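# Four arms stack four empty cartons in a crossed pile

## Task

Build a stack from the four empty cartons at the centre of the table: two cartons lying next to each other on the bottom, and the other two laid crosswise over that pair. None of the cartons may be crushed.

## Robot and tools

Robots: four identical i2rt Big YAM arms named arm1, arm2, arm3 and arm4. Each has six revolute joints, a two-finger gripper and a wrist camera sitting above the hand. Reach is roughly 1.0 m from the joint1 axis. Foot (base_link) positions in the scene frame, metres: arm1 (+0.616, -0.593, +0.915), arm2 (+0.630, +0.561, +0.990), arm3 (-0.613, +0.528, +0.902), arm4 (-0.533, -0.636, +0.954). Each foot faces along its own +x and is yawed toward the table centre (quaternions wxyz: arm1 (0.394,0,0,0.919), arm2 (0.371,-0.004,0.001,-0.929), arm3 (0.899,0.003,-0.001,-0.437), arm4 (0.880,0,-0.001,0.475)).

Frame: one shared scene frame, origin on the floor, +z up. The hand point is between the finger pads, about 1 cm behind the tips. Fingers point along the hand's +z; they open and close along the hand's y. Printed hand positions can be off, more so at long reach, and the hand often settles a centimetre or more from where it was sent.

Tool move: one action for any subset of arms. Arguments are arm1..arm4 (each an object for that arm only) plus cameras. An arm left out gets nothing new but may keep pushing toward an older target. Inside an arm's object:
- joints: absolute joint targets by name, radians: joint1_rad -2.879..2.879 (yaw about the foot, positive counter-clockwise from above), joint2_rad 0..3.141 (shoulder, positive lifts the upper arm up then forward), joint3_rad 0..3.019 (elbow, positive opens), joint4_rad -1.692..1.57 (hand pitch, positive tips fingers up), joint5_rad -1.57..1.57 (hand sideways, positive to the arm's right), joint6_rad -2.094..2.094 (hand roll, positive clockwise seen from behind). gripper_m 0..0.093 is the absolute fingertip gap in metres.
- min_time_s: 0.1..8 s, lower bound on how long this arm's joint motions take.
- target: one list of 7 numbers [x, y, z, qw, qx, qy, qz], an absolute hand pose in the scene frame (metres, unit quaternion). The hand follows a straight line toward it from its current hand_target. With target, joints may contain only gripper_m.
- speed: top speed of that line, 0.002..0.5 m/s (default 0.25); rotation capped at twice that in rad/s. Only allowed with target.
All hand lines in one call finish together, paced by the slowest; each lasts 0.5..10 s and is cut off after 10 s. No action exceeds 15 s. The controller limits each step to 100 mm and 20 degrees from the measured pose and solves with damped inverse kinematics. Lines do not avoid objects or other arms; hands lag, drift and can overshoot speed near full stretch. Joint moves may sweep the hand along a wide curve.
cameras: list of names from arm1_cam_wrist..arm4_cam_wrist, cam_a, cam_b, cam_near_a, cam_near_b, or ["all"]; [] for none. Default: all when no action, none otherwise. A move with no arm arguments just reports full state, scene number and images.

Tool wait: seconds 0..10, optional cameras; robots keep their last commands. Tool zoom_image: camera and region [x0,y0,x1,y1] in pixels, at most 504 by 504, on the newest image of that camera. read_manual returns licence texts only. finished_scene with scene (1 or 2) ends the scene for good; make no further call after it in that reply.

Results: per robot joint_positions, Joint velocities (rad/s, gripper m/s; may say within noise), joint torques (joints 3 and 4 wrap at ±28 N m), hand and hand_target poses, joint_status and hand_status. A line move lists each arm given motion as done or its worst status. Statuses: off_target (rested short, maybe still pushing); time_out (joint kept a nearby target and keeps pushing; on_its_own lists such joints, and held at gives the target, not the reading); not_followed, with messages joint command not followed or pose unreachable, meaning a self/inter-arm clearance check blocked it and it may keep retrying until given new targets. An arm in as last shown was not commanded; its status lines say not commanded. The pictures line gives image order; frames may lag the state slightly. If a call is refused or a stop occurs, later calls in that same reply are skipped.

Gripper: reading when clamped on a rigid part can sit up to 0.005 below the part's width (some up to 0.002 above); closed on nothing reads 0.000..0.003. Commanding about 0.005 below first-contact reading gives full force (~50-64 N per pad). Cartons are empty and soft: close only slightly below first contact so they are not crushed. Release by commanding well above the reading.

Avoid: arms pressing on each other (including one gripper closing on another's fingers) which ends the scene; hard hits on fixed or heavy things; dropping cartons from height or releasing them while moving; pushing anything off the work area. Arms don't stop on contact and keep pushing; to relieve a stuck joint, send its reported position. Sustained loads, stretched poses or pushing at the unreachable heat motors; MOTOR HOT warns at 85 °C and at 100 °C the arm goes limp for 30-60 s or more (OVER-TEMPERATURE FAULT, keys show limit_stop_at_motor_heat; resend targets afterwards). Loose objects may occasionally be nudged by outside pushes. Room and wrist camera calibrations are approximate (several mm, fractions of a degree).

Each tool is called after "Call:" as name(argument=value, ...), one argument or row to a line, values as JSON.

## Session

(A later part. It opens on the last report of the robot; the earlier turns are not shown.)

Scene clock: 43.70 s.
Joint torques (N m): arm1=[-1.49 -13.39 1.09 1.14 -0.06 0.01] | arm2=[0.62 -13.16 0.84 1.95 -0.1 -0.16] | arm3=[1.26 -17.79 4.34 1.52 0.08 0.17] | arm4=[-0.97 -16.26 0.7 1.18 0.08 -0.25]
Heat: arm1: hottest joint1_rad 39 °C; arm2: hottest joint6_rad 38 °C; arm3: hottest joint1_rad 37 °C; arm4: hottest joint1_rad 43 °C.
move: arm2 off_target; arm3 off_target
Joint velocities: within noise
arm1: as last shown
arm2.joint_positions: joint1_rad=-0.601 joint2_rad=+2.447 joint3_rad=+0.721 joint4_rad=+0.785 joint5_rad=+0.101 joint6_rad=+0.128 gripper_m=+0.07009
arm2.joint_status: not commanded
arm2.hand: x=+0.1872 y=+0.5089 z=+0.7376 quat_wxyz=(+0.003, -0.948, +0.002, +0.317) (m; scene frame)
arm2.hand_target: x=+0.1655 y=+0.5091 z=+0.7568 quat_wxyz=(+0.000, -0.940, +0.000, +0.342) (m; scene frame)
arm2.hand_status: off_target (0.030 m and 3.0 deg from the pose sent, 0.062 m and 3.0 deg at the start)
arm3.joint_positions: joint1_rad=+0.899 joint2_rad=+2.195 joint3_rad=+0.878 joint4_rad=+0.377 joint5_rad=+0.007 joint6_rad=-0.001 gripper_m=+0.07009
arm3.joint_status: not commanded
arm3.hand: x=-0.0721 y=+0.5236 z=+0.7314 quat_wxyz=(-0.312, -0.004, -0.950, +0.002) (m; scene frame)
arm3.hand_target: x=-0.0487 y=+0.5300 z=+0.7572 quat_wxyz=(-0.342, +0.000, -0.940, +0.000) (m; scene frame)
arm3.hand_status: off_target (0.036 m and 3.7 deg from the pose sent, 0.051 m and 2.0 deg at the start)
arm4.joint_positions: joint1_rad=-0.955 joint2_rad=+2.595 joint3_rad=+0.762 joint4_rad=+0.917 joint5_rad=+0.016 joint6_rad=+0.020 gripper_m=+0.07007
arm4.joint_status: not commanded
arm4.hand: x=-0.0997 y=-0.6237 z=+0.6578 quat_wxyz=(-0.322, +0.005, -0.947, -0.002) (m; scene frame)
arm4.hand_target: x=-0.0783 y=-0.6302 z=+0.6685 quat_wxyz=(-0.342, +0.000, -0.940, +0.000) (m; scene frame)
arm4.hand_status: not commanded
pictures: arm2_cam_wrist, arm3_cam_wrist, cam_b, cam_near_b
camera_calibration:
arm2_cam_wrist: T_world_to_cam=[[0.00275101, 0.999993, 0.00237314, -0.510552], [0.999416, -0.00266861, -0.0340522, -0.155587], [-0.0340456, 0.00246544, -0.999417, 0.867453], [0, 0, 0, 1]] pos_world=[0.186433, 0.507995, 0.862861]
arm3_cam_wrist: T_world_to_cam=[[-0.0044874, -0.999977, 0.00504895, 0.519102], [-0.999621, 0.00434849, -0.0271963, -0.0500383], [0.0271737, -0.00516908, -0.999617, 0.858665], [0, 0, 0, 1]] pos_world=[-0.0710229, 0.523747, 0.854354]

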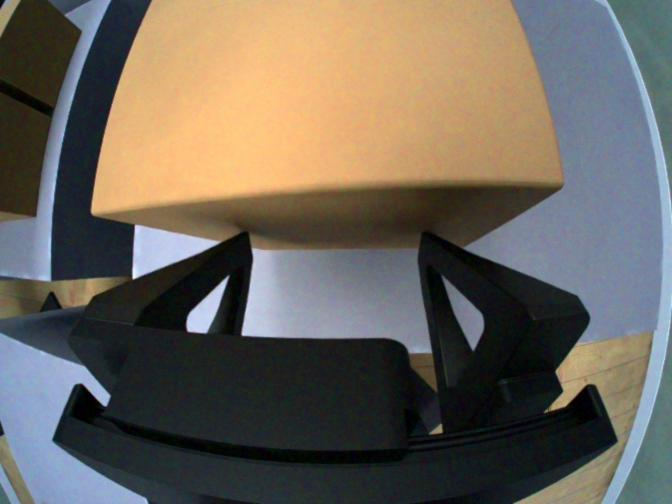

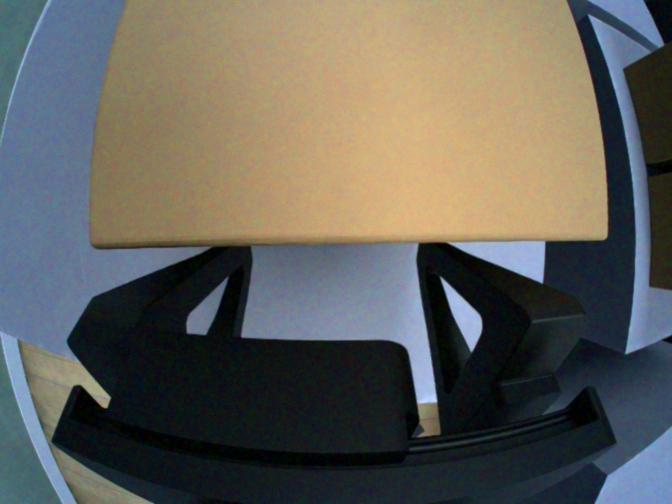

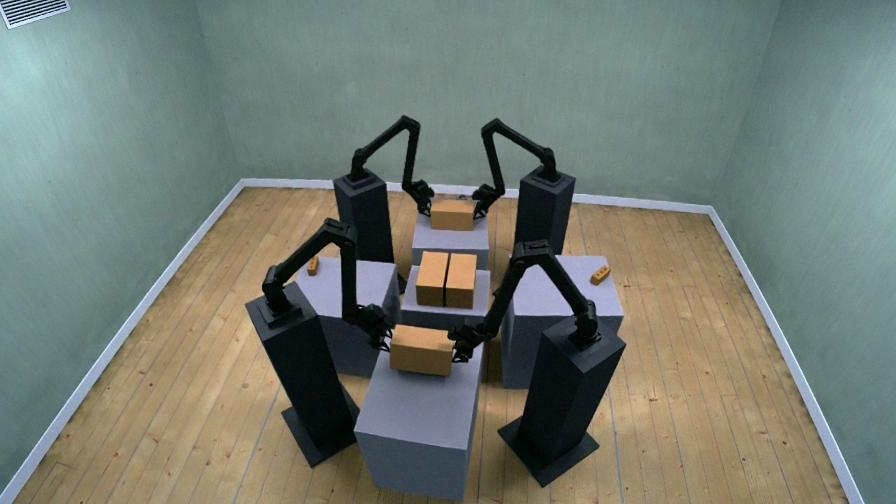

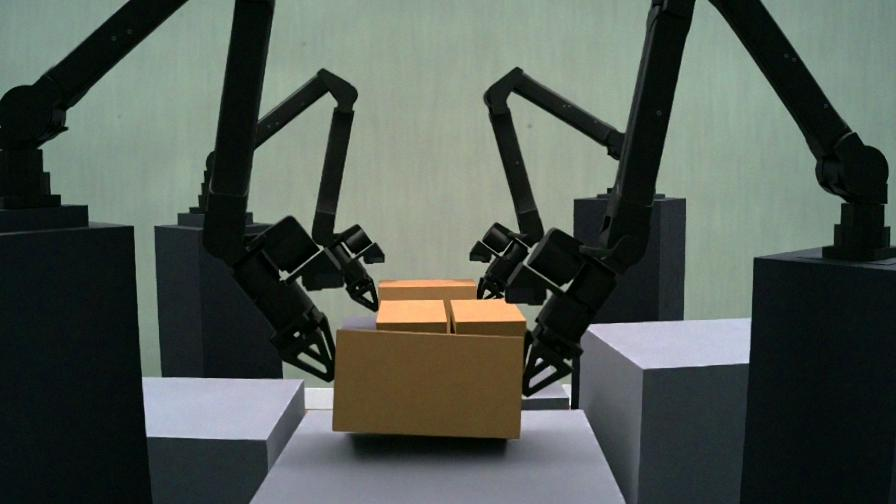

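Call:
move(
  arm2={"target":[0.165,0.509,0.885,0,0.9397,0,-0.342],"speed":0.12},
  arm3={"target":[-0.048,0.530,0.895,0.342,0,0.9397,0],"speed":0.12},
)

Call:
move(
  arm2={"target":[0.138,0.29,0.885,0,0.9397,0,-0.342],"speed":0.12},
  arm3={"target":[-0.075,0.311,0.895,0.342,0,0.9397,0],"speed":0.12},
  cameras=["cam_near_b","cam_b","arm2_cam_wrist","arm3_cam_wrist"],
)

Scene clock: 48.83 s.
Joint torques (N m): arm1=[-1.55 -13.33 1.07 1.16 -0.06 0.01] | arm2=[-0.03 -11.16 4.31 1.83 0 -0.14] | arm3=[1.26 -15.85 8.03 1.59 0.1 0.18] | arm4=[-1.03 -16.15 0.68 1.16 0.05 -0.23]
Heat: arm1: hottest joint1_rad 39 °C; arm2: hottest joint6_rad 38 °C; arm3: hottest joint1_rad 37 °C; arm4: hottest joint1_rad 43 °C.
move: arm2 off_target; arm3 off_target
Joint velocities: within noise
arm1, arm4: as last shown
arm2.joint_positions: joint1_rad=-0.601 joint2_rad=+1.992 joint3_rad=+0.586 joint4_rad=+0.465 joint5_rad=+0.098 joint6_rad=+0.128 gripper_m=+0.07009
arm2.joint_status: not commanded
arm2.hand: x=+0.1846 y=+0.5080 z=+0.8654 quat_wxyz=(+0.002, -0.949, +0.001, +0.316) (m; scene frame)
arm2.hand_target: x=+0.1655 y=+0.5091 z=+0.8850 quat_wxyz=(+0.000, -0.940, +0.000, +0.342) (m; scene frame)
arm2.hand_status: off_target (0.028 m and 3.1 deg from the pose sent, 0.149 m and 3.0 deg at the start)
arm3.joint_positions: joint1_rad=+0.900 joint2_rad=+1.823 joint3_rad=+0.842 joint4_rad=+0.029 joint5_rad=+0.007 joint6_rad=-0.003 gripper_m=+0.07009
arm3.joint_status: not commanded
arm3.hand: x=-0.0750 y=+0.5237 z=+0.8639 quat_wxyz=(-0.305, -0.003, -0.952, +0.002) (m; scene frame)
arm3.hand_target: x=-0.0495 y=+0.5300 z=+0.8957 quat_wxyz=(-0.342, +0.000, -0.940, +0.000) (m; scene frame)
arm3.hand_status: off_target (0.042 m and 4.4 deg from the pose sent, 0.166 m and 3.7 deg at the start)
pictures: none

Scene clock: 51.47 s.
Joint torques (N m): arm1=[-1.55 -13.33 1.07 1.16 -0.06 0.01] | arm2=[1.08 -11.28 8.18 0.95 0.46 0.09] | arm3=[-0.21 -13.45 8.72 0.91 -0.33 0.02] | arm4=[-1.03 -16.03 0.68 1.17 0.07 -0.21]
Heat: arm1: hottest joint1_rad 39 °C; arm2: hottest joint6_rad 38 °C; arm3: hottest joint1_rad 37 °C; arm4: hottest joint1_rad 43 °C.
move: arm2 off_target; arm3 off_target
Joint velocities: within noise
arm1, arm4: as last shown
arm2.joint_positions: joint1_rad=-0.142 joint2_rad=+2.050 joint3_rad=+0.903 joint4_rad=+0.158 joint5_rad=+0.376 joint6_rad=+0.493 gripper_m=+0.07009
arm2.joint_status: not commanded
arm2.hand: x=+0.1487 y=+0.2992 z=+0.8840 quat_wxyz=(+0.003, -0.941, -0.005, +0.337) (m; scene frame)
arm2.hand_target: x=+0.1385 y=+0.2901 z=+0.8854 quat_wxyz=(+0.000, -0.940, +0.000, +0.342) (m; scene frame)
arm2.hand_status: off_target (0.014 m and 0.9 deg from the pose sent, 0.224 m and 3.1 deg at the start)
arm3.joint_positions: joint1_rad=+0.444 joint2_rad=+1.826 joint3_rad=+0.927 joint4_rad=-0.052 joint5_rad=-0.286 joint6_rad=-0.365 gripper_m=+0.07009
arm3.joint_status: not commanded
arm3.hand: x=-0.0891 y=+0.3220 z=+0.8875 quat_wxyz=(-0.333, -0.002, -0.943, -0.005) (m; scene frame)
arm3.hand_target: x=-0.0757 y=+0.3112 z=+0.8953 quat_wxyz=(-0.342, +0.000, -0.940, +0.000) (m; scene frame)
arm3.hand_status: off_target (0.019 m and 1.3 deg from the pose sent, 0.215 m and 4.4 deg at the start)
pictures: arm2_cam_wrist, arm3_cam_wrist, cam_b, cam_near_b
camera_calibration:
arm2_cam_wrist: T_world_to_cam=[[-0.00855579, 0.999936, 0.00745751, -0.303993], [0.997047, 0.00909977, -0.0762546, -0.0786379], [-0.0763176, 0.00678307, -0.99706, 1.01586], [0, 0, 0, 1]] pos_world=[0.153333, 0.297798, 1.00915]
arm3_cam_wrist: T_world_to_cam=[[0.00326967, -0.999961, -0.00816411, 0.329109], [-0.997445, -0.00267865, -0.0713824, -0.0202924], [0.0713578, 0.00837665, -0.997416, 1.01176], [0, 0, 0, 1]] pos_world=[-0.0935135, 0.320567, 1.01038]

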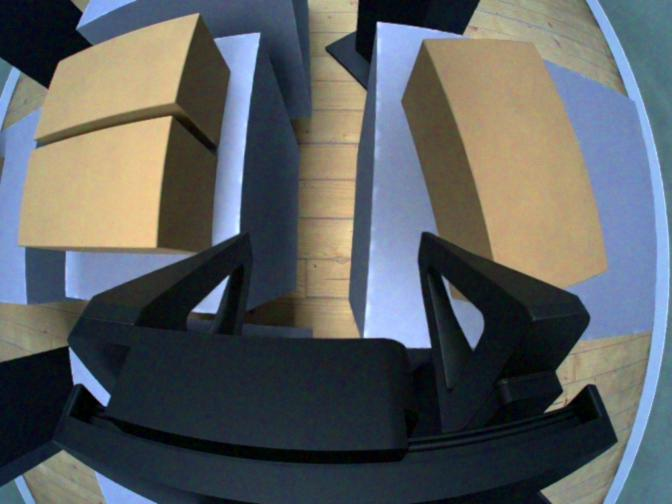

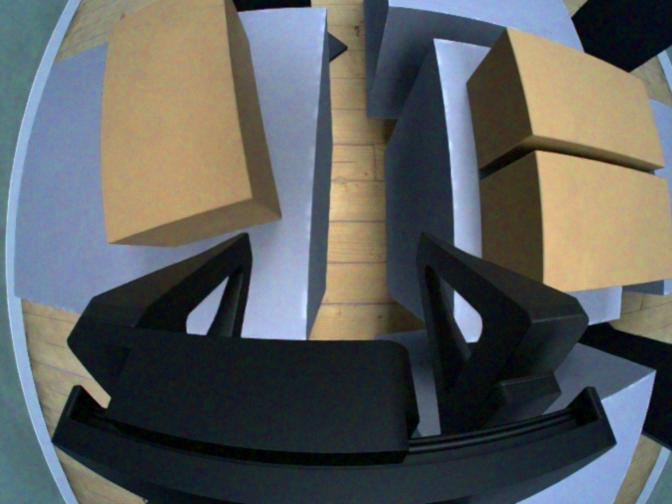

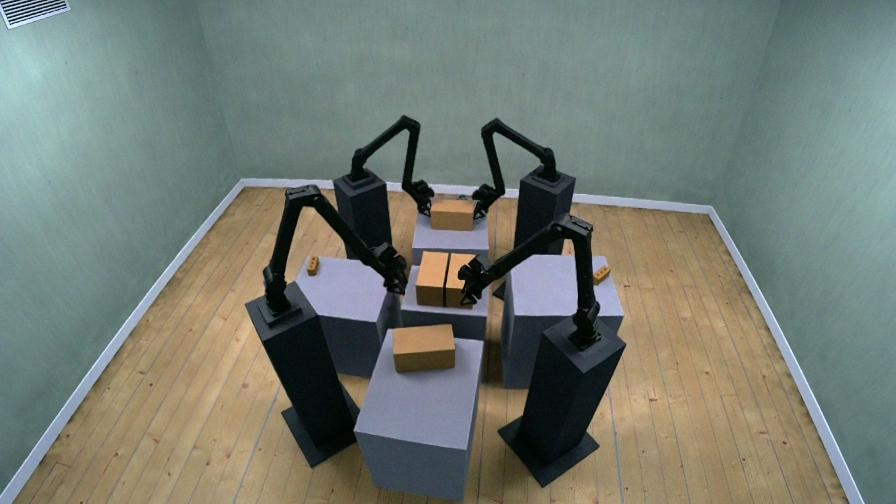

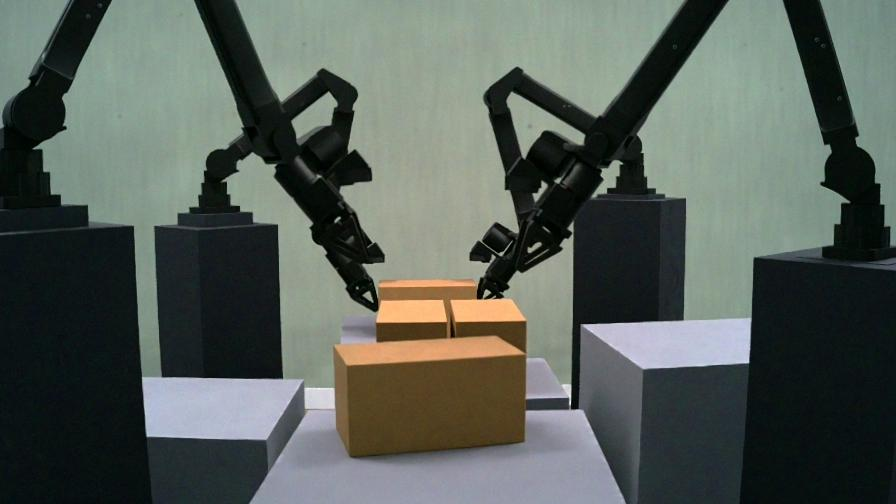

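Call:
move(
  arm1={"target":[0.125,-0.626,0.675,0,0.9397,0,-0.342],"speed":0.05},
  arm4={"target":[-0.055,-0.63,0.675,0.342,0,0.9397,0],"speed":0.05},
  cameras=["cam_b","arm1_cam_wrist","arm4_cam_wrist"],
)

Call:
move(
  arm1={"target":[0.125,-0.626,0.84,0,0.9397,0,-0.342],"speed":0.12},
  arm4={"target":[-0.055,-0.63,0.84,0.342,0,0.9397,0],"speed":0.12},
  cameras=["cam_b","arm1_cam_wrist","arm4_cam_wrist"],
)

Scene clock: 54.20 s.
Joint torques (N m): arm1=[-1.85 -14.27 2.99 1.47 -0.03 -0.03] | arm2=[1.08 -11.75 8.21 1.07 0.45 0.09] | arm3=[-0.32 -13.45 8.77 0.9 -0.34 0.05] | arm4=[-1.32 -16.97 3.1 1.51 0.1 -0.24]
Heat: arm1: hottest joint1_rad 38 °C; arm2: hottest joint6_rad 38 °C; arm3: hottest joint3_rad 38 °C; arm4: hottest joint1_rad 43 °C.
move: arm1 off_target; arm4 off_target
Joint velocities: within noise
arm1.joint_positions: joint1_rad=+0.917 joint2_rad=+2.449 joint3_rad=+0.745 joint4_rad=+0.734 joint5_rad=+0.062 joint6_rad=+0.080 gripper_m=+0.07009
arm1.joint_status: not commanded
arm1.hand: x=+0.1711 y=-0.6296 z=+0.6522 quat_wxyz=(-0.001, +0.955, +0.004, -0.297) (m; scene frame)
arm1.hand_target: x=+0.1268 y=-0.6254 z=+0.6769 quat_wxyz=(-0.001, +0.940, +0.000, -0.342) (m; scene frame)
arm1.hand_status: off_target (0.052 m and 5.4 deg from the pose sent, 0.051 m and 2.9 deg at the start)
arm2, arm3: as last shown
arm2.joint_positions: joint1_rad=-0.142 joint2_rad=+2.050 joint3_rad=+0.903 joint4_rad=+0.158 joint5_rad=+0.376 joint6_rad=+0.494 gripper_m=+0.07009
arm2.hand: x=+0.1487 y=+0.2992 z=+0.8840 quat_wxyz=(+0.003, -0.941, -0.004, +0.337) (m; scene frame)
arm4.joint_positions: joint1_rad=-0.956 joint2_rad=+2.567 joint3_rad=+0.772 joint4_rad=+0.833 joint5_rad=+0.015 joint6_rad=+0.019 gripper_m=+0.07007
arm4.joint_status: not commanded
arm4.hand: x=-0.0987 y=-0.6238 z=+0.6577 quat_wxyz=(-0.301, +0.005, -0.954, -0.002) (m; scene frame)
arm4.hand_target: x=-0.0567 y=-0.6304 z=+0.6769 quat_wxyz=(-0.342, +0.000, -0.940, +0.001) (m; scene frame)
arm4.hand_status: off_target (0.047 m and 5.1 deg from the pose sent, 0.049 m and 2.5 deg at the start)
pictures: arm1_cam_wrist, arm4_cam_wrist, cam_b
camera_calibration:
arm1_cam_wrist: T_world_to_cam=[[-0.0192528, 0.999786, 0.0076216, 0.627377], [0.99976, 0.0191712, 0.0106447, -0.162541], [0.0104963, 0.0078247, -0.999914, 0.779659], [0, 0, 0, 1]] pos_world=[0.166398, -0.630227, 0.776541]
arm4_cam_wrist: T_world_to_cam=[[0.0219071, -0.999755, 0.00301214, -0.62644], [-0.999733, -0.0218842, 0.00742236, -0.113601], [-0.00735463, -0.00317394, -0.999968, 0.777639], [0, 0, 0, 1]] pos_world=[-0.0941284, -0.626305, 0.780344]

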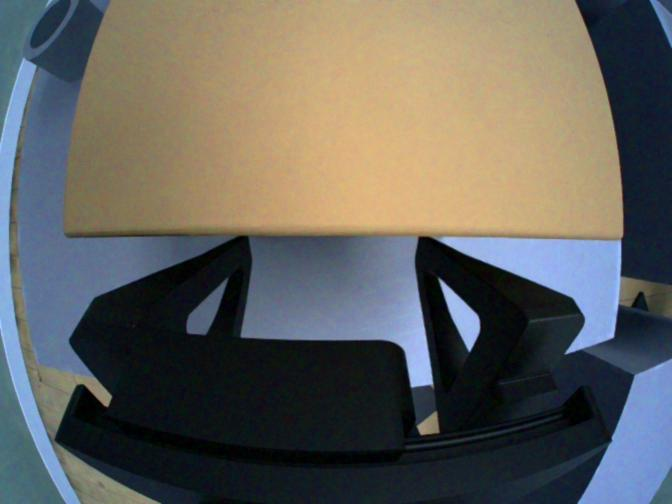

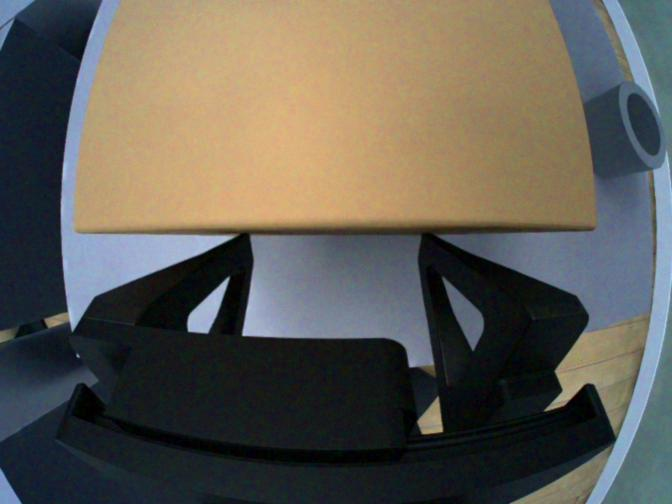

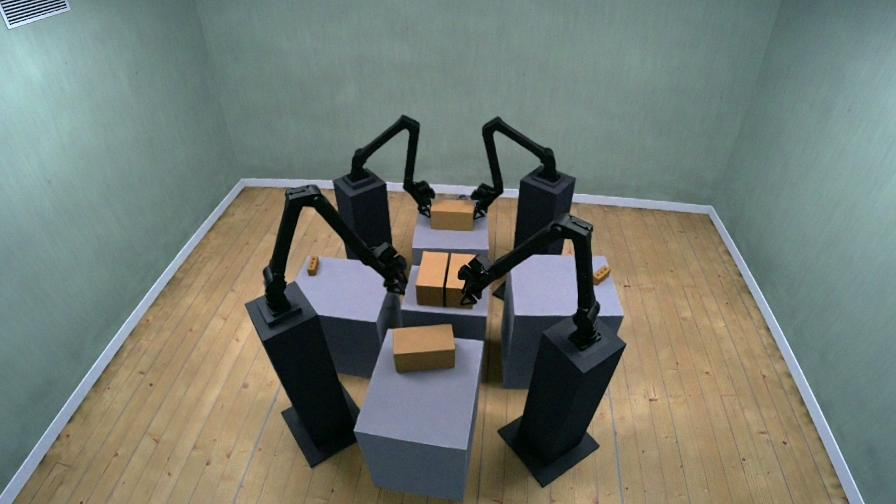

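Scene clock: 56.27 s.
Joint torques (N m): arm1=[-1.67 -13.57 5.72 2.39 0.05 0] | arm2=[1.08 -11.46 8.21 1.14 0.46 0.11] | arm3=[-0.26 -13.51 8.73 0.88 -0.34 0.04] | arm4=[-0.97 -16.32 5.85 2.19 0.14 -0.21]
Heat: arm1: hottest joint1_rad 38 °C; arm2: hottest joint6_rad 38 °C; arm3: hottest joint3_rad 38 °C; arm4: hottest joint1_rad 43 °C.
move: arm1 off_target; arm4 off_target
Joint velocities: within noise
arm1.joint_positions: joint1_rad=+0.916 joint2_rad=+1.915 joint3_rad=+0.606 joint4_rad=+0.302 joint5_rad=+0.060 joint6_rad=+0.078 gripper_m=+0.07009
arm1.joint_status: not commanded
arm1.hand: x=+0.1723 y=-0.6289 z=+0.8007 quat_wxyz=(-0.003, +0.960, +0.005, -0.280) (m; scene frame)
arm1.hand_target: x=+0.1277 y=-0.6254 z=+0.8414 quat_wxyz=(-0.001, +0.940, +0.000, -0.342) (m; scene frame)
arm1.hand_status: off_target (0.062 m and 7.5 deg from the pose sent, 0.194 m and 5.4 deg at the start)
arm2, arm3: as last shown
arm4.joint_positions: joint1_rad=-0.956 joint2_rad=+2.028 joint3_rad=+0.585 joint4_rad=+0.454 joint5_rad=+0.014 joint6_rad=+0.017 gripper_m=+0.07007
arm4.joint_status: not commanded
arm4.hand: x=-0.0979 y=-0.6240 z=+0.8082 quat_wxyz=(-0.287, +0.006, -0.958, -0.002) (m; scene frame)
arm4.hand_target: x=-0.0570 y=-0.6303 z=+0.8412 quat_wxyz=(-0.342, +0.000, -0.940, +0.001) (m; scene frame)
arm4.hand_status: off_target (0.054 m and 6.7 deg from the pose sent, 0.187 m and 5.0 deg at the start)
pictures: arm1_cam_wrist, arm4_cam_wrist, cam_b
camera_calibration:
arm1_cam_wrist: T_world_to_cam=[[-0.0201152, 0.999744, 0.010377, 0.623444], [0.998673, 0.0195993, 0.0476219, -0.19451], [0.0474063, 0.0113212, -0.998812, 0.923111], [0, 0, 0, 1]] pos_world=[0.163032, -0.629923, 0.924808]
arm4_cam_wrist: T_world_to_cam=[[0.0230238, -0.999729, 0.00335053, -0.627289], [-0.999103, -0.0228899, 0.0356392, -0.137224], [-0.0355529, -0.00416807, -0.999359, 0.924268], [0, 0, 0, 1]] pos_world=[-0.0897978, -0.626408, 0.930668]

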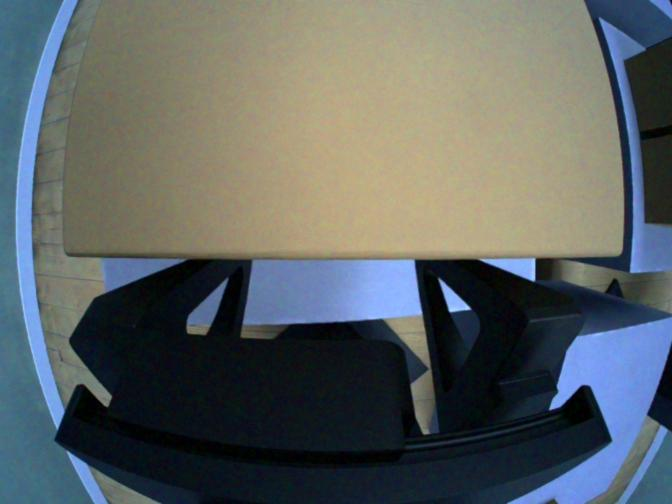

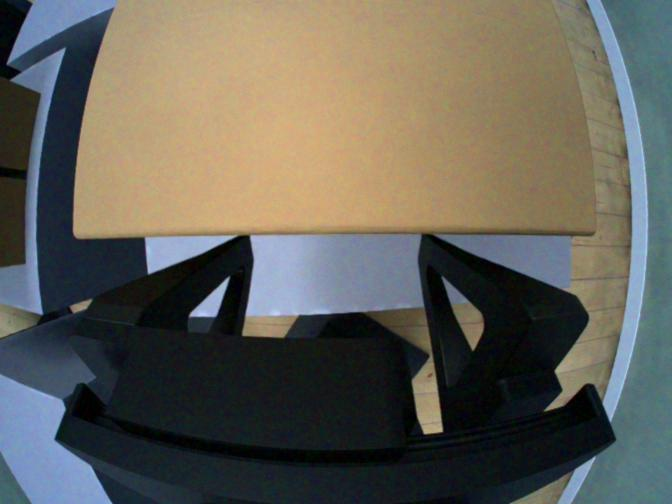

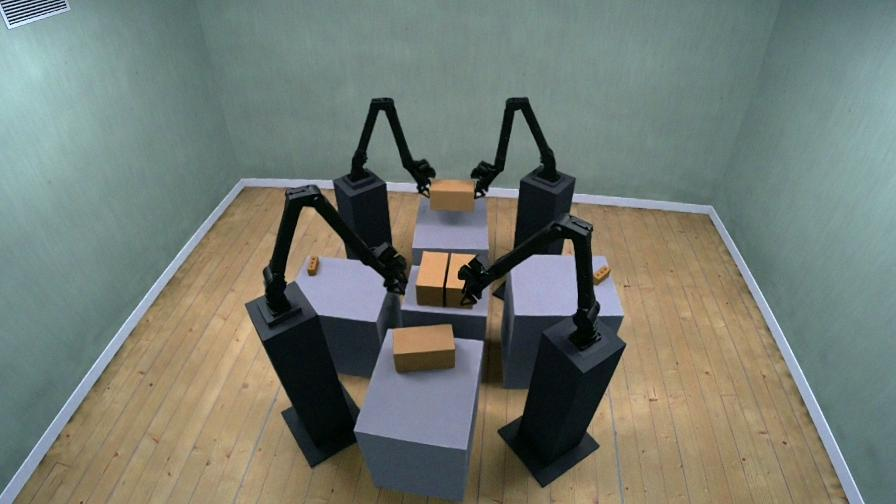

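Call:
move(
  arm1={"target":[0.125,-0.626,0.925,0,0.9397,0,-0.342],"speed":0.12},
  arm4={"target":[-0.055,-0.63,0.92,0.342,0,0.9397,0],"speed":0.12},
)

Call:
move(
  arm1={"target":[0.110,-0.40,0.925,0,0.9397,0,-0.342],"speed":0.1},
  arm4={"target":[-0.072,-0.404,0.92,0.342,0,0.9397,0],"speed":0.1},
  cameras=["cam_b","arm1_cam_wrist","arm4_cam_wrist","cam_near_a"],
)

Scene clock: 59.00 s.
Joint torques (N m): arm1=[-1.61 -11.63 9.16 2.22 0.08 0] | arm2=[1.44 -11.22 8.17 1.02 0.46 0.06] | arm3=[-0.21 -13.45 8.75 0.88 -0.34 0.05] | arm4=[-1.08 -14.04 8.99 2.3 0.17 -0.22]
Heat: arm1: hottest joint1_rad 38 °C; arm2: hottest joint6_rad 38 °C; arm3: hottest joint3_rad 38 °C; arm4: hottest joint1_rad 43 °C.
move: arm1 off_target; arm4 off_target
Joint velocities: within noise
arm1.joint_positions: joint1_rad=+0.916 joint2_rad=+1.637 joint3_rad=+0.601 joint4_rad=+0.018 joint5_rad=+0.060 joint6_rad=+0.078 gripper_m=+0.07009
arm1.joint_status: not commanded
arm1.hand: x=+0.1776 y=-0.6284 z=+0.8794 quat_wxyz=(-0.003, +0.962, +0.005, -0.274) (m; scene frame)
arm1.hand_target: x=+0.1295 y=-0.6253 z=+0.9274 quat_wxyz=(-0.001, +0.940, +0.000, -0.342) (m; scene frame)
arm1.hand_status: off_target (0.070 m and 8.2 deg from the pose sent, 0.133 m and 7.6 deg at the start)
arm2, arm3: as last shown
arm4.joint_positions: joint1_rad=-0.956 joint2_rad=+1.742 joint3_rad=+0.567 joint4_rad=+0.191 joint5_rad=+0.013 joint6_rad=+0.017 gripper_m=+0.07007
arm4.joint_status: not commanded
arm4.hand: x=-0.0949 y=-0.6240 z=+0.8871 quat_wxyz=(-0.290, +0.006, -0.957, -0.002) (m; scene frame)
arm4.hand_target: x=-0.0572 y=-0.6303 z=+0.9215 quat_wxyz=(-0.342, +0.000, -0.940, +0.001) (m; scene frame)
arm4.hand_status: off_target (0.052 m and 6.4 deg from the pose sent, 0.120 m and 6.7 deg at the start)
pictures: none

Scene clock: 62.03 s.
Joint torques (N m): arm1=[-0.67 -9.82 11.54 1.85 -0.39 0.22] | arm2=[1.26 -10.93 8.12 1.16 0.47 0.13] | arm3=[-0.21 -13.45 8.75 0.9 -0.34 0.05] | arm4=[-0.44 -11.81 12.74 1.59 0.93 -0.09]
Heat: arm1: hottest joint1_rad 38 °C; arm2: hottest joint6_rad 38 °C; arm3: hottest joint3_rad 39 °C; arm4: hottest joint1_rad 43 °C.
move: arm1 off_target; arm4 off_target
Joint velocities: within noise
arm1.joint_positions: joint1_rad=+0.360 joint2_rad=+1.705 joint3_rad=+0.746 joint4_rad=-0.084 joint5_rad=-0.279 joint6_rad=-0.373 gripper_m=+0.07009
arm1.joint_status: not commanded
arm1.hand: x=+0.1621 y=-0.4265 z=+0.8906 quat_wxyz=(+0.020, +0.957, +0.000, -0.291) (m; scene frame)
arm1.hand_target: x=+0.1157 y=-0.4019 z=+0.9289 quat_wxyz=(+0.000, +0.940, +0.000, -0.342) (m; scene frame)
arm1.hand_status: off_target (0.068 m and 6.6 deg from the pose sent, 0.243 m and 8.2 deg at the start)
arm2, arm3: as last shown
arm4.joint_positions: joint1_rad=-0.395 joint2_rad=+1.776 joint3_rad=+0.697 joint4_rad=+0.030 joint5_rad=+0.350 joint6_rad=+0.465 gripper_m=+0.07007
arm4.joint_status: not commanded
arm4.hand: x=-0.1146 y=-0.4255 z=+0.8993 quat_wxyz=(-0.305, +0.017, -0.952, +0.015) (m; scene frame)
arm4.hand_target: x=-0.0753 y=-0.4058 z=+0.9229 quat_wxyz=(-0.342, +0.000, -0.940, +0.000) (m; scene frame)
arm4.hand_status: off_target (0.052 m and 5.2 deg from the pose sent, 0.224 m and 6.4 deg at the start)
pictures: arm1_cam_wrist, arm4_cam_wrist, cam_b, cam_near_a
camera_calibration:
arm1_cam_wrist: T_world_to_cam=[[-0.0234696, 0.999094, -0.0354917, 0.461049], [0.999427, 0.0243144, 0.0235636, -0.169181], [0.0244052, -0.0349183, -0.999092, 0.995422], [0, 0, 0, 1]] pos_world=[0.155611, -0.42176, 1.01487]
arm4_cam_wrist: T_world_to_cam=[[0.03373, -0.998494, 0.0432555, -0.462835], [-0.999428, -0.0337992, -0.000869602, -0.124522], [0.00233029, -0.0432014, -0.999064, 1.00306], [0, 0, 0, 1]] pos_world=[-0.111176, -0.423014, 1.02203]

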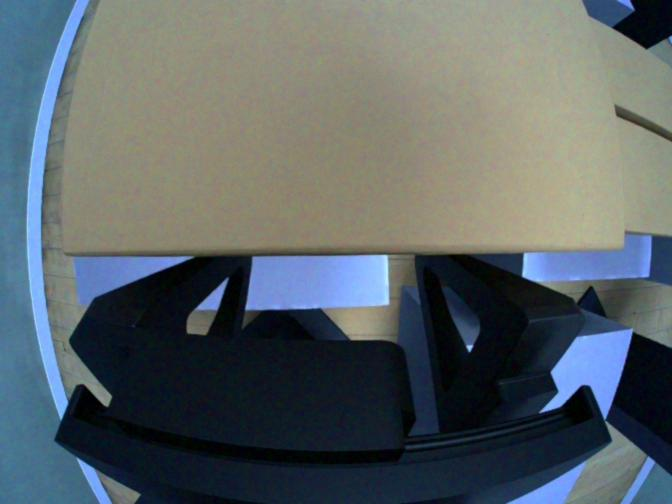

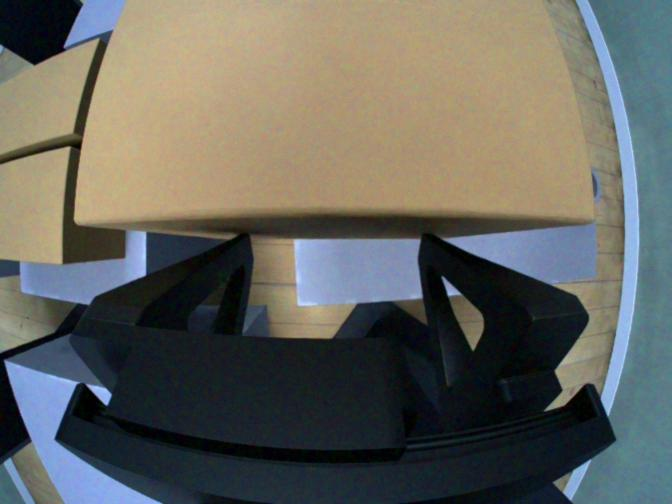

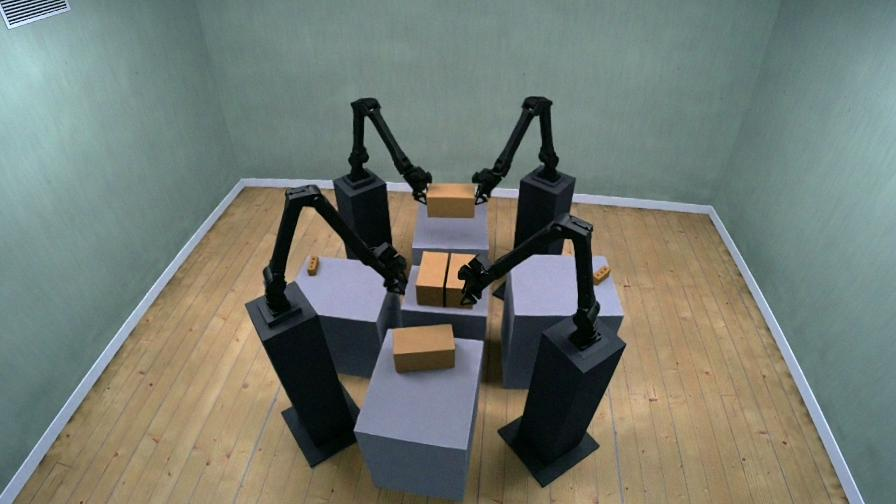

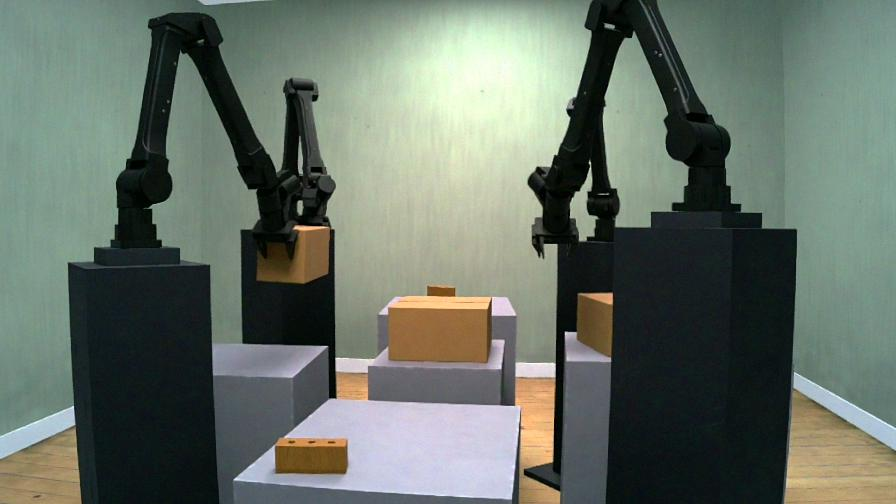

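Call:
move(
  arm1={"target":[0.088,-0.06,0.925,0,0.9397,0,-0.342],"speed":0.1},
  arm4={"target":[-0.097,-0.06,0.92,0.342,0,0.9397,0],"speed":0.1},
  cameras=["cam_a","cam_b","cam_near_b","arm1_cam_wrist","arm4_cam_wrist","cam_near_a"],
)

Scene clock: 67.07 s.
Joint torques (N m): arm1=[2.49 -17.55 13.39 1.39 -1.21 0.26] | arm2=[0.97 -10.75 8.16 1.25 0.4 0.08] | arm3=[-0.32 -13.45 8.73 0.91 -0.34 0.04] | arm4=[-2.96 -19.72 15.08 1.03 1.43 -0.3]
Heat: arm1: hottest joint3_rad 40 °C; arm2: hottest joint6_rad 38 °C; arm3: hottest joint3_rad 40 °C; arm4: hottest joint1_rad 43 °C.
move: arm1 off_target; arm4 off_target
Joint velocities: within noise
arm1.joint_positions: joint1_rad=-0.128 joint2_rad=+2.204 joint3_rad=+1.597 joint4_rad=-0.610 joint5_rad=-0.505 joint6_rad=-0.796 gripper_m=+0.07009
arm1.joint_status: not commanded
arm1.hand: x=+0.1384 y=-0.0835 z=+0.8804 quat_wxyz=(+0.029, +0.954, -0.024, -0.298) (m; scene frame)
arm1.hand_target: x=+0.0927 y=-0.0658 z=+0.9284 quat_wxyz=(+0.000, +0.939, +0.001, -0.343) (m; scene frame)
arm1.hand_status: off_target (0.071 m and 6.8 deg from the pose sent, 0.375 m and 6.6 deg at the start)
arm2, arm3: as last shown
arm4.joint_positions: joint1_rad=+0.114 joint2_rad=+2.221 joint3_rad=+1.580 joint4_rad=-0.596 joint5_rad=+0.569 joint6_rad=+0.954 gripper_m=+0.07007
arm4.joint_status: not commanded
arm4.hand: x=-0.1410 y=-0.0682 z=+0.9092 quat_wxyz=(-0.320, +0.024, -0.947, +0.005) (m; scene frame)
arm4.hand_target: x=-0.0990 y=-0.0637 z=+0.9212 quat_wxyz=(-0.342, +0.000, -0.940, +0.000) (m; scene frame)
arm4.hand_status: off_target (0.046 m and 3.9 deg from the pose sent, 0.366 m and 5.2 deg at the start)
pictures: arm1_cam_wrist, arm4_cam_wrist, cam_a, cam_b, cam_near_a, cam_near_b
camera_calibration:
arm1_cam_wrist: T_world_to_cam=[[0.0155014, 0.997601, -0.0674733, 0.140084], [0.999854, -0.0149761, 0.00828323, -0.14351], [0.00725287, -0.0675918, -0.997687, 0.996208], [0, 0, 0, 1]] pos_world=[0.134092, -0.0745618, 1.00454]
arm4_cam_wrist: T_world_to_cam=[[0.0529506, -0.998176, 0.0289982, -0.0898942], [-0.997995, -0.0539044, -0.033161, -0.110687], [0.0346636, -0.0271842, -0.999029, 1.03404], [0, 0, 0, 1]] pos_world=[-0.141548, -0.0675871, 1.03197]

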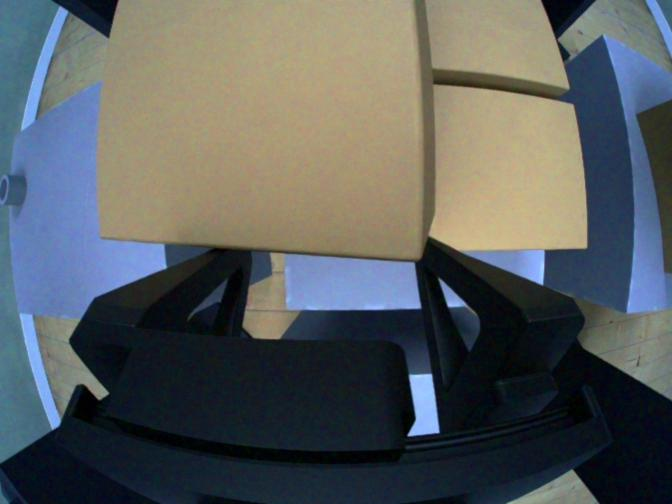

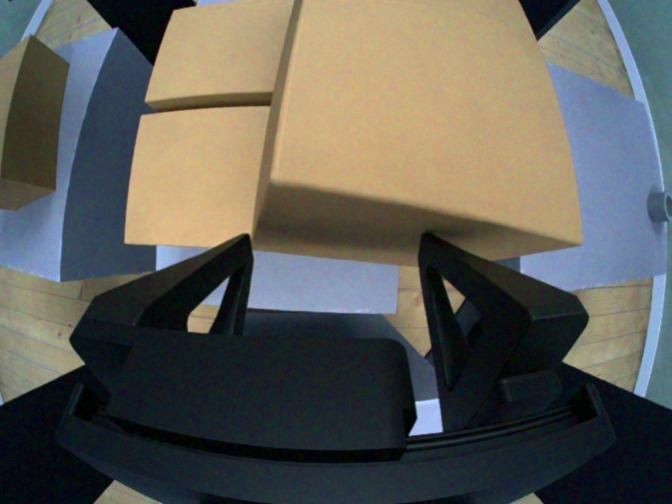

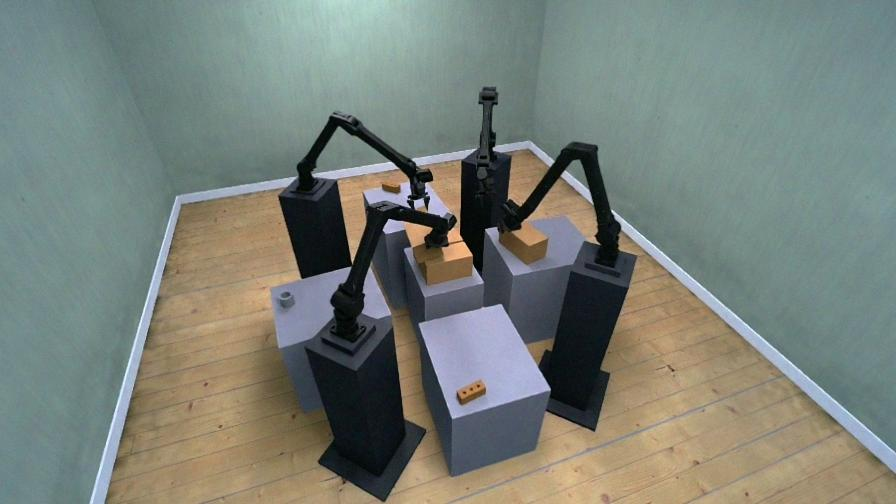

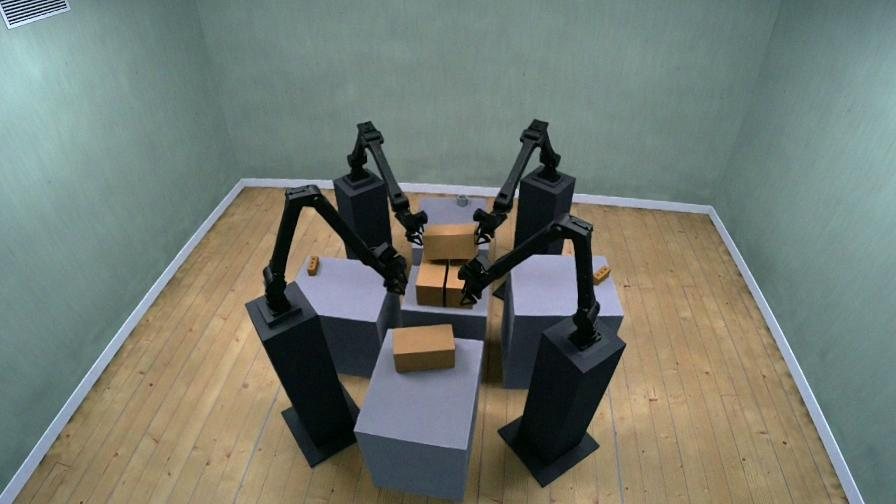

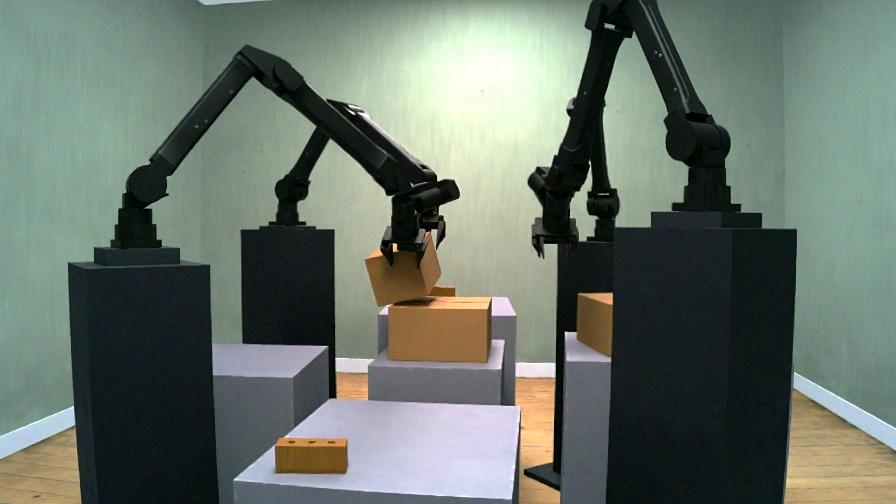

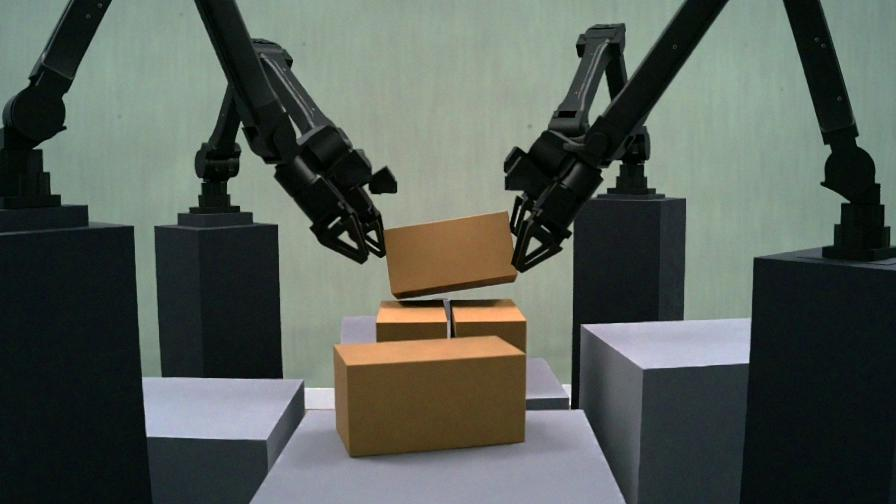

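Call:
move(
  arm1={"target":[0.088,-0.04,0.895,0,0.9397,0,-0.342],"speed":0.06},
  arm4={"target":[-0.097,-0.04,0.86,0.342,0,0.9397,0],"speed":0.06},
  cameras=["cam_b","cam_near_b","arm4_cam_wrist","cam_near_a"],
)

Scene clock: 70.00 s.
Joint torques (N m): arm1=[3.25 -16.21 12.7 1.81 -1.01 0.28] | arm2=[1.2 -11.22 8.09 1.09 0.46 0.1] | arm3=[-0.26 -13.51 8.75 0.88 -0.34 0.04] | arm4=[-3.43 -19.31 14.68 2.09 1.25 -0.33]
Heat: arm1: hottest joint3_rad 41 °C; arm2: hottest joint6_rad 38 °C; arm3: hottest joint3_rad 40 °C; arm4: hottest joint1_rad 43 °C.
move: arm1 off_target; arm4 off_target
Joint velocities: within noise
arm1.joint_positions: joint1_rad=-0.155 joint2_rad=+2.263 joint3_rad=+1.677 joint4_rad=-0.610 joint5_rad=-0.519 joint6_rad=-0.814 gripper_m=+0.07009
arm1.joint_status: not commanded
arm1.hand: x=+0.1371 y=-0.0530 z=+0.8725 quat_wxyz=(+0.019, +0.950, -0.024, -0.309) (m; scene frame)
arm1.hand_target: x=+0.0913 y=-0.0449 z=+0.8974 quat_wxyz=(+0.001, +0.939, +0.000, -0.343) (m; scene frame)
arm1.hand_status: off_target (0.056 m and 5.3 deg from the pose sent, 0.068 m and 6.8 deg at the start)
arm2, arm3: as last shown
arm4.joint_positions: joint1_rad=+0.133 joint2_rad=+2.337 joint3_rad=+1.652 joint4_rad=-0.576 joint5_rad=+0.581 joint6_rad=+0.973 gripper_m=+0.07007
arm4.joint_status: not commanded
arm4.hand: x=-0.1447 y=-0.0504 z=+0.8604 quat_wxyz=(-0.320, +0.027, -0.947, +0.013) (m; scene frame)
arm4.hand_target: x=-0.0995 y=-0.0446 z=+0.8624 quat_wxyz=(-0.342, +0.000, -0.940, +0.000) (m; scene frame)
arm4.hand_status: off_target (0.049 m and 4.3 deg from the pose sent, 0.072 m and 3.9 deg at the start)
pictures: arm4_cam_wrist, cam_b, cam_near_a, cam_near_b
camera_calibration:
arm4_cam_wrist: T_world_to_cam=[[0.0530552, -0.997602, 0.0444478, -0.0838118], [-0.99801, -0.0544901, -0.0317181, -0.116287], [0.034064, -0.0426766, -0.998508, 0.984645], [0, 0, 0, 1]] pos_world=[-0.14515, -0.047926, 0.983212]

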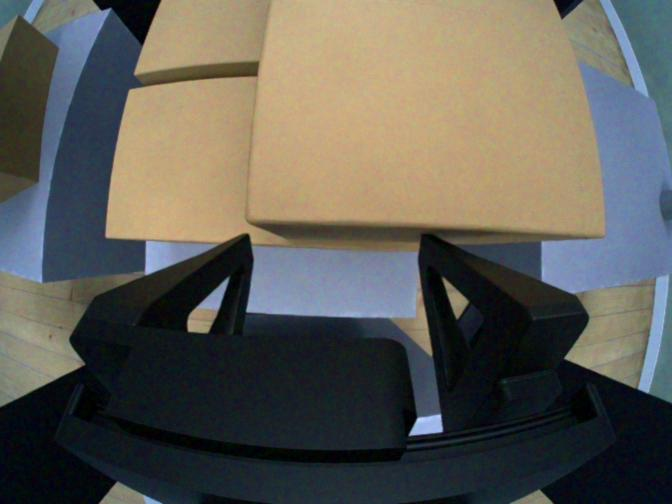

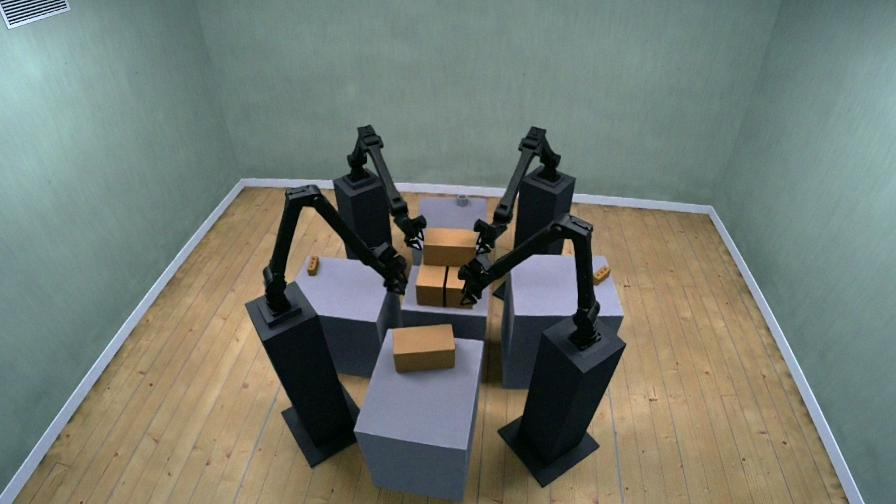

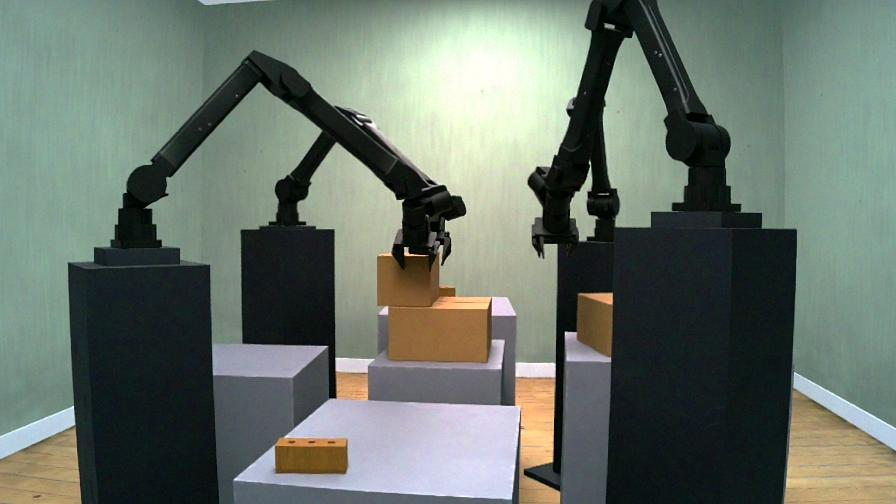

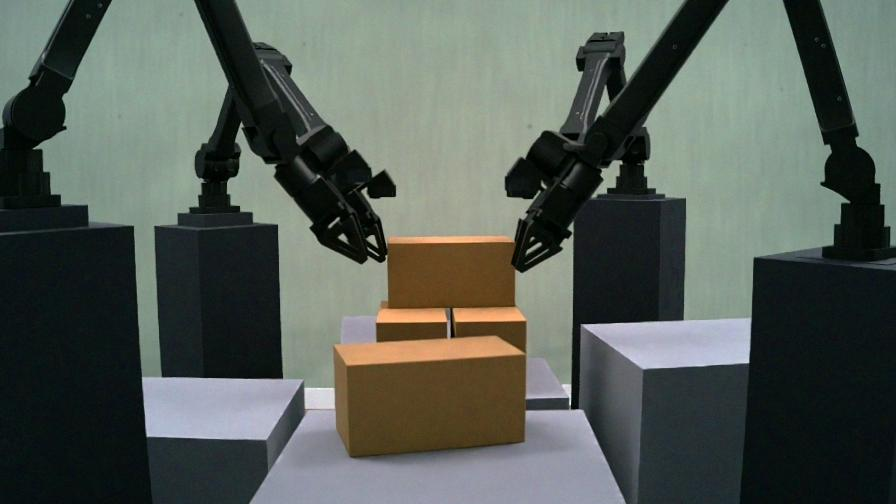

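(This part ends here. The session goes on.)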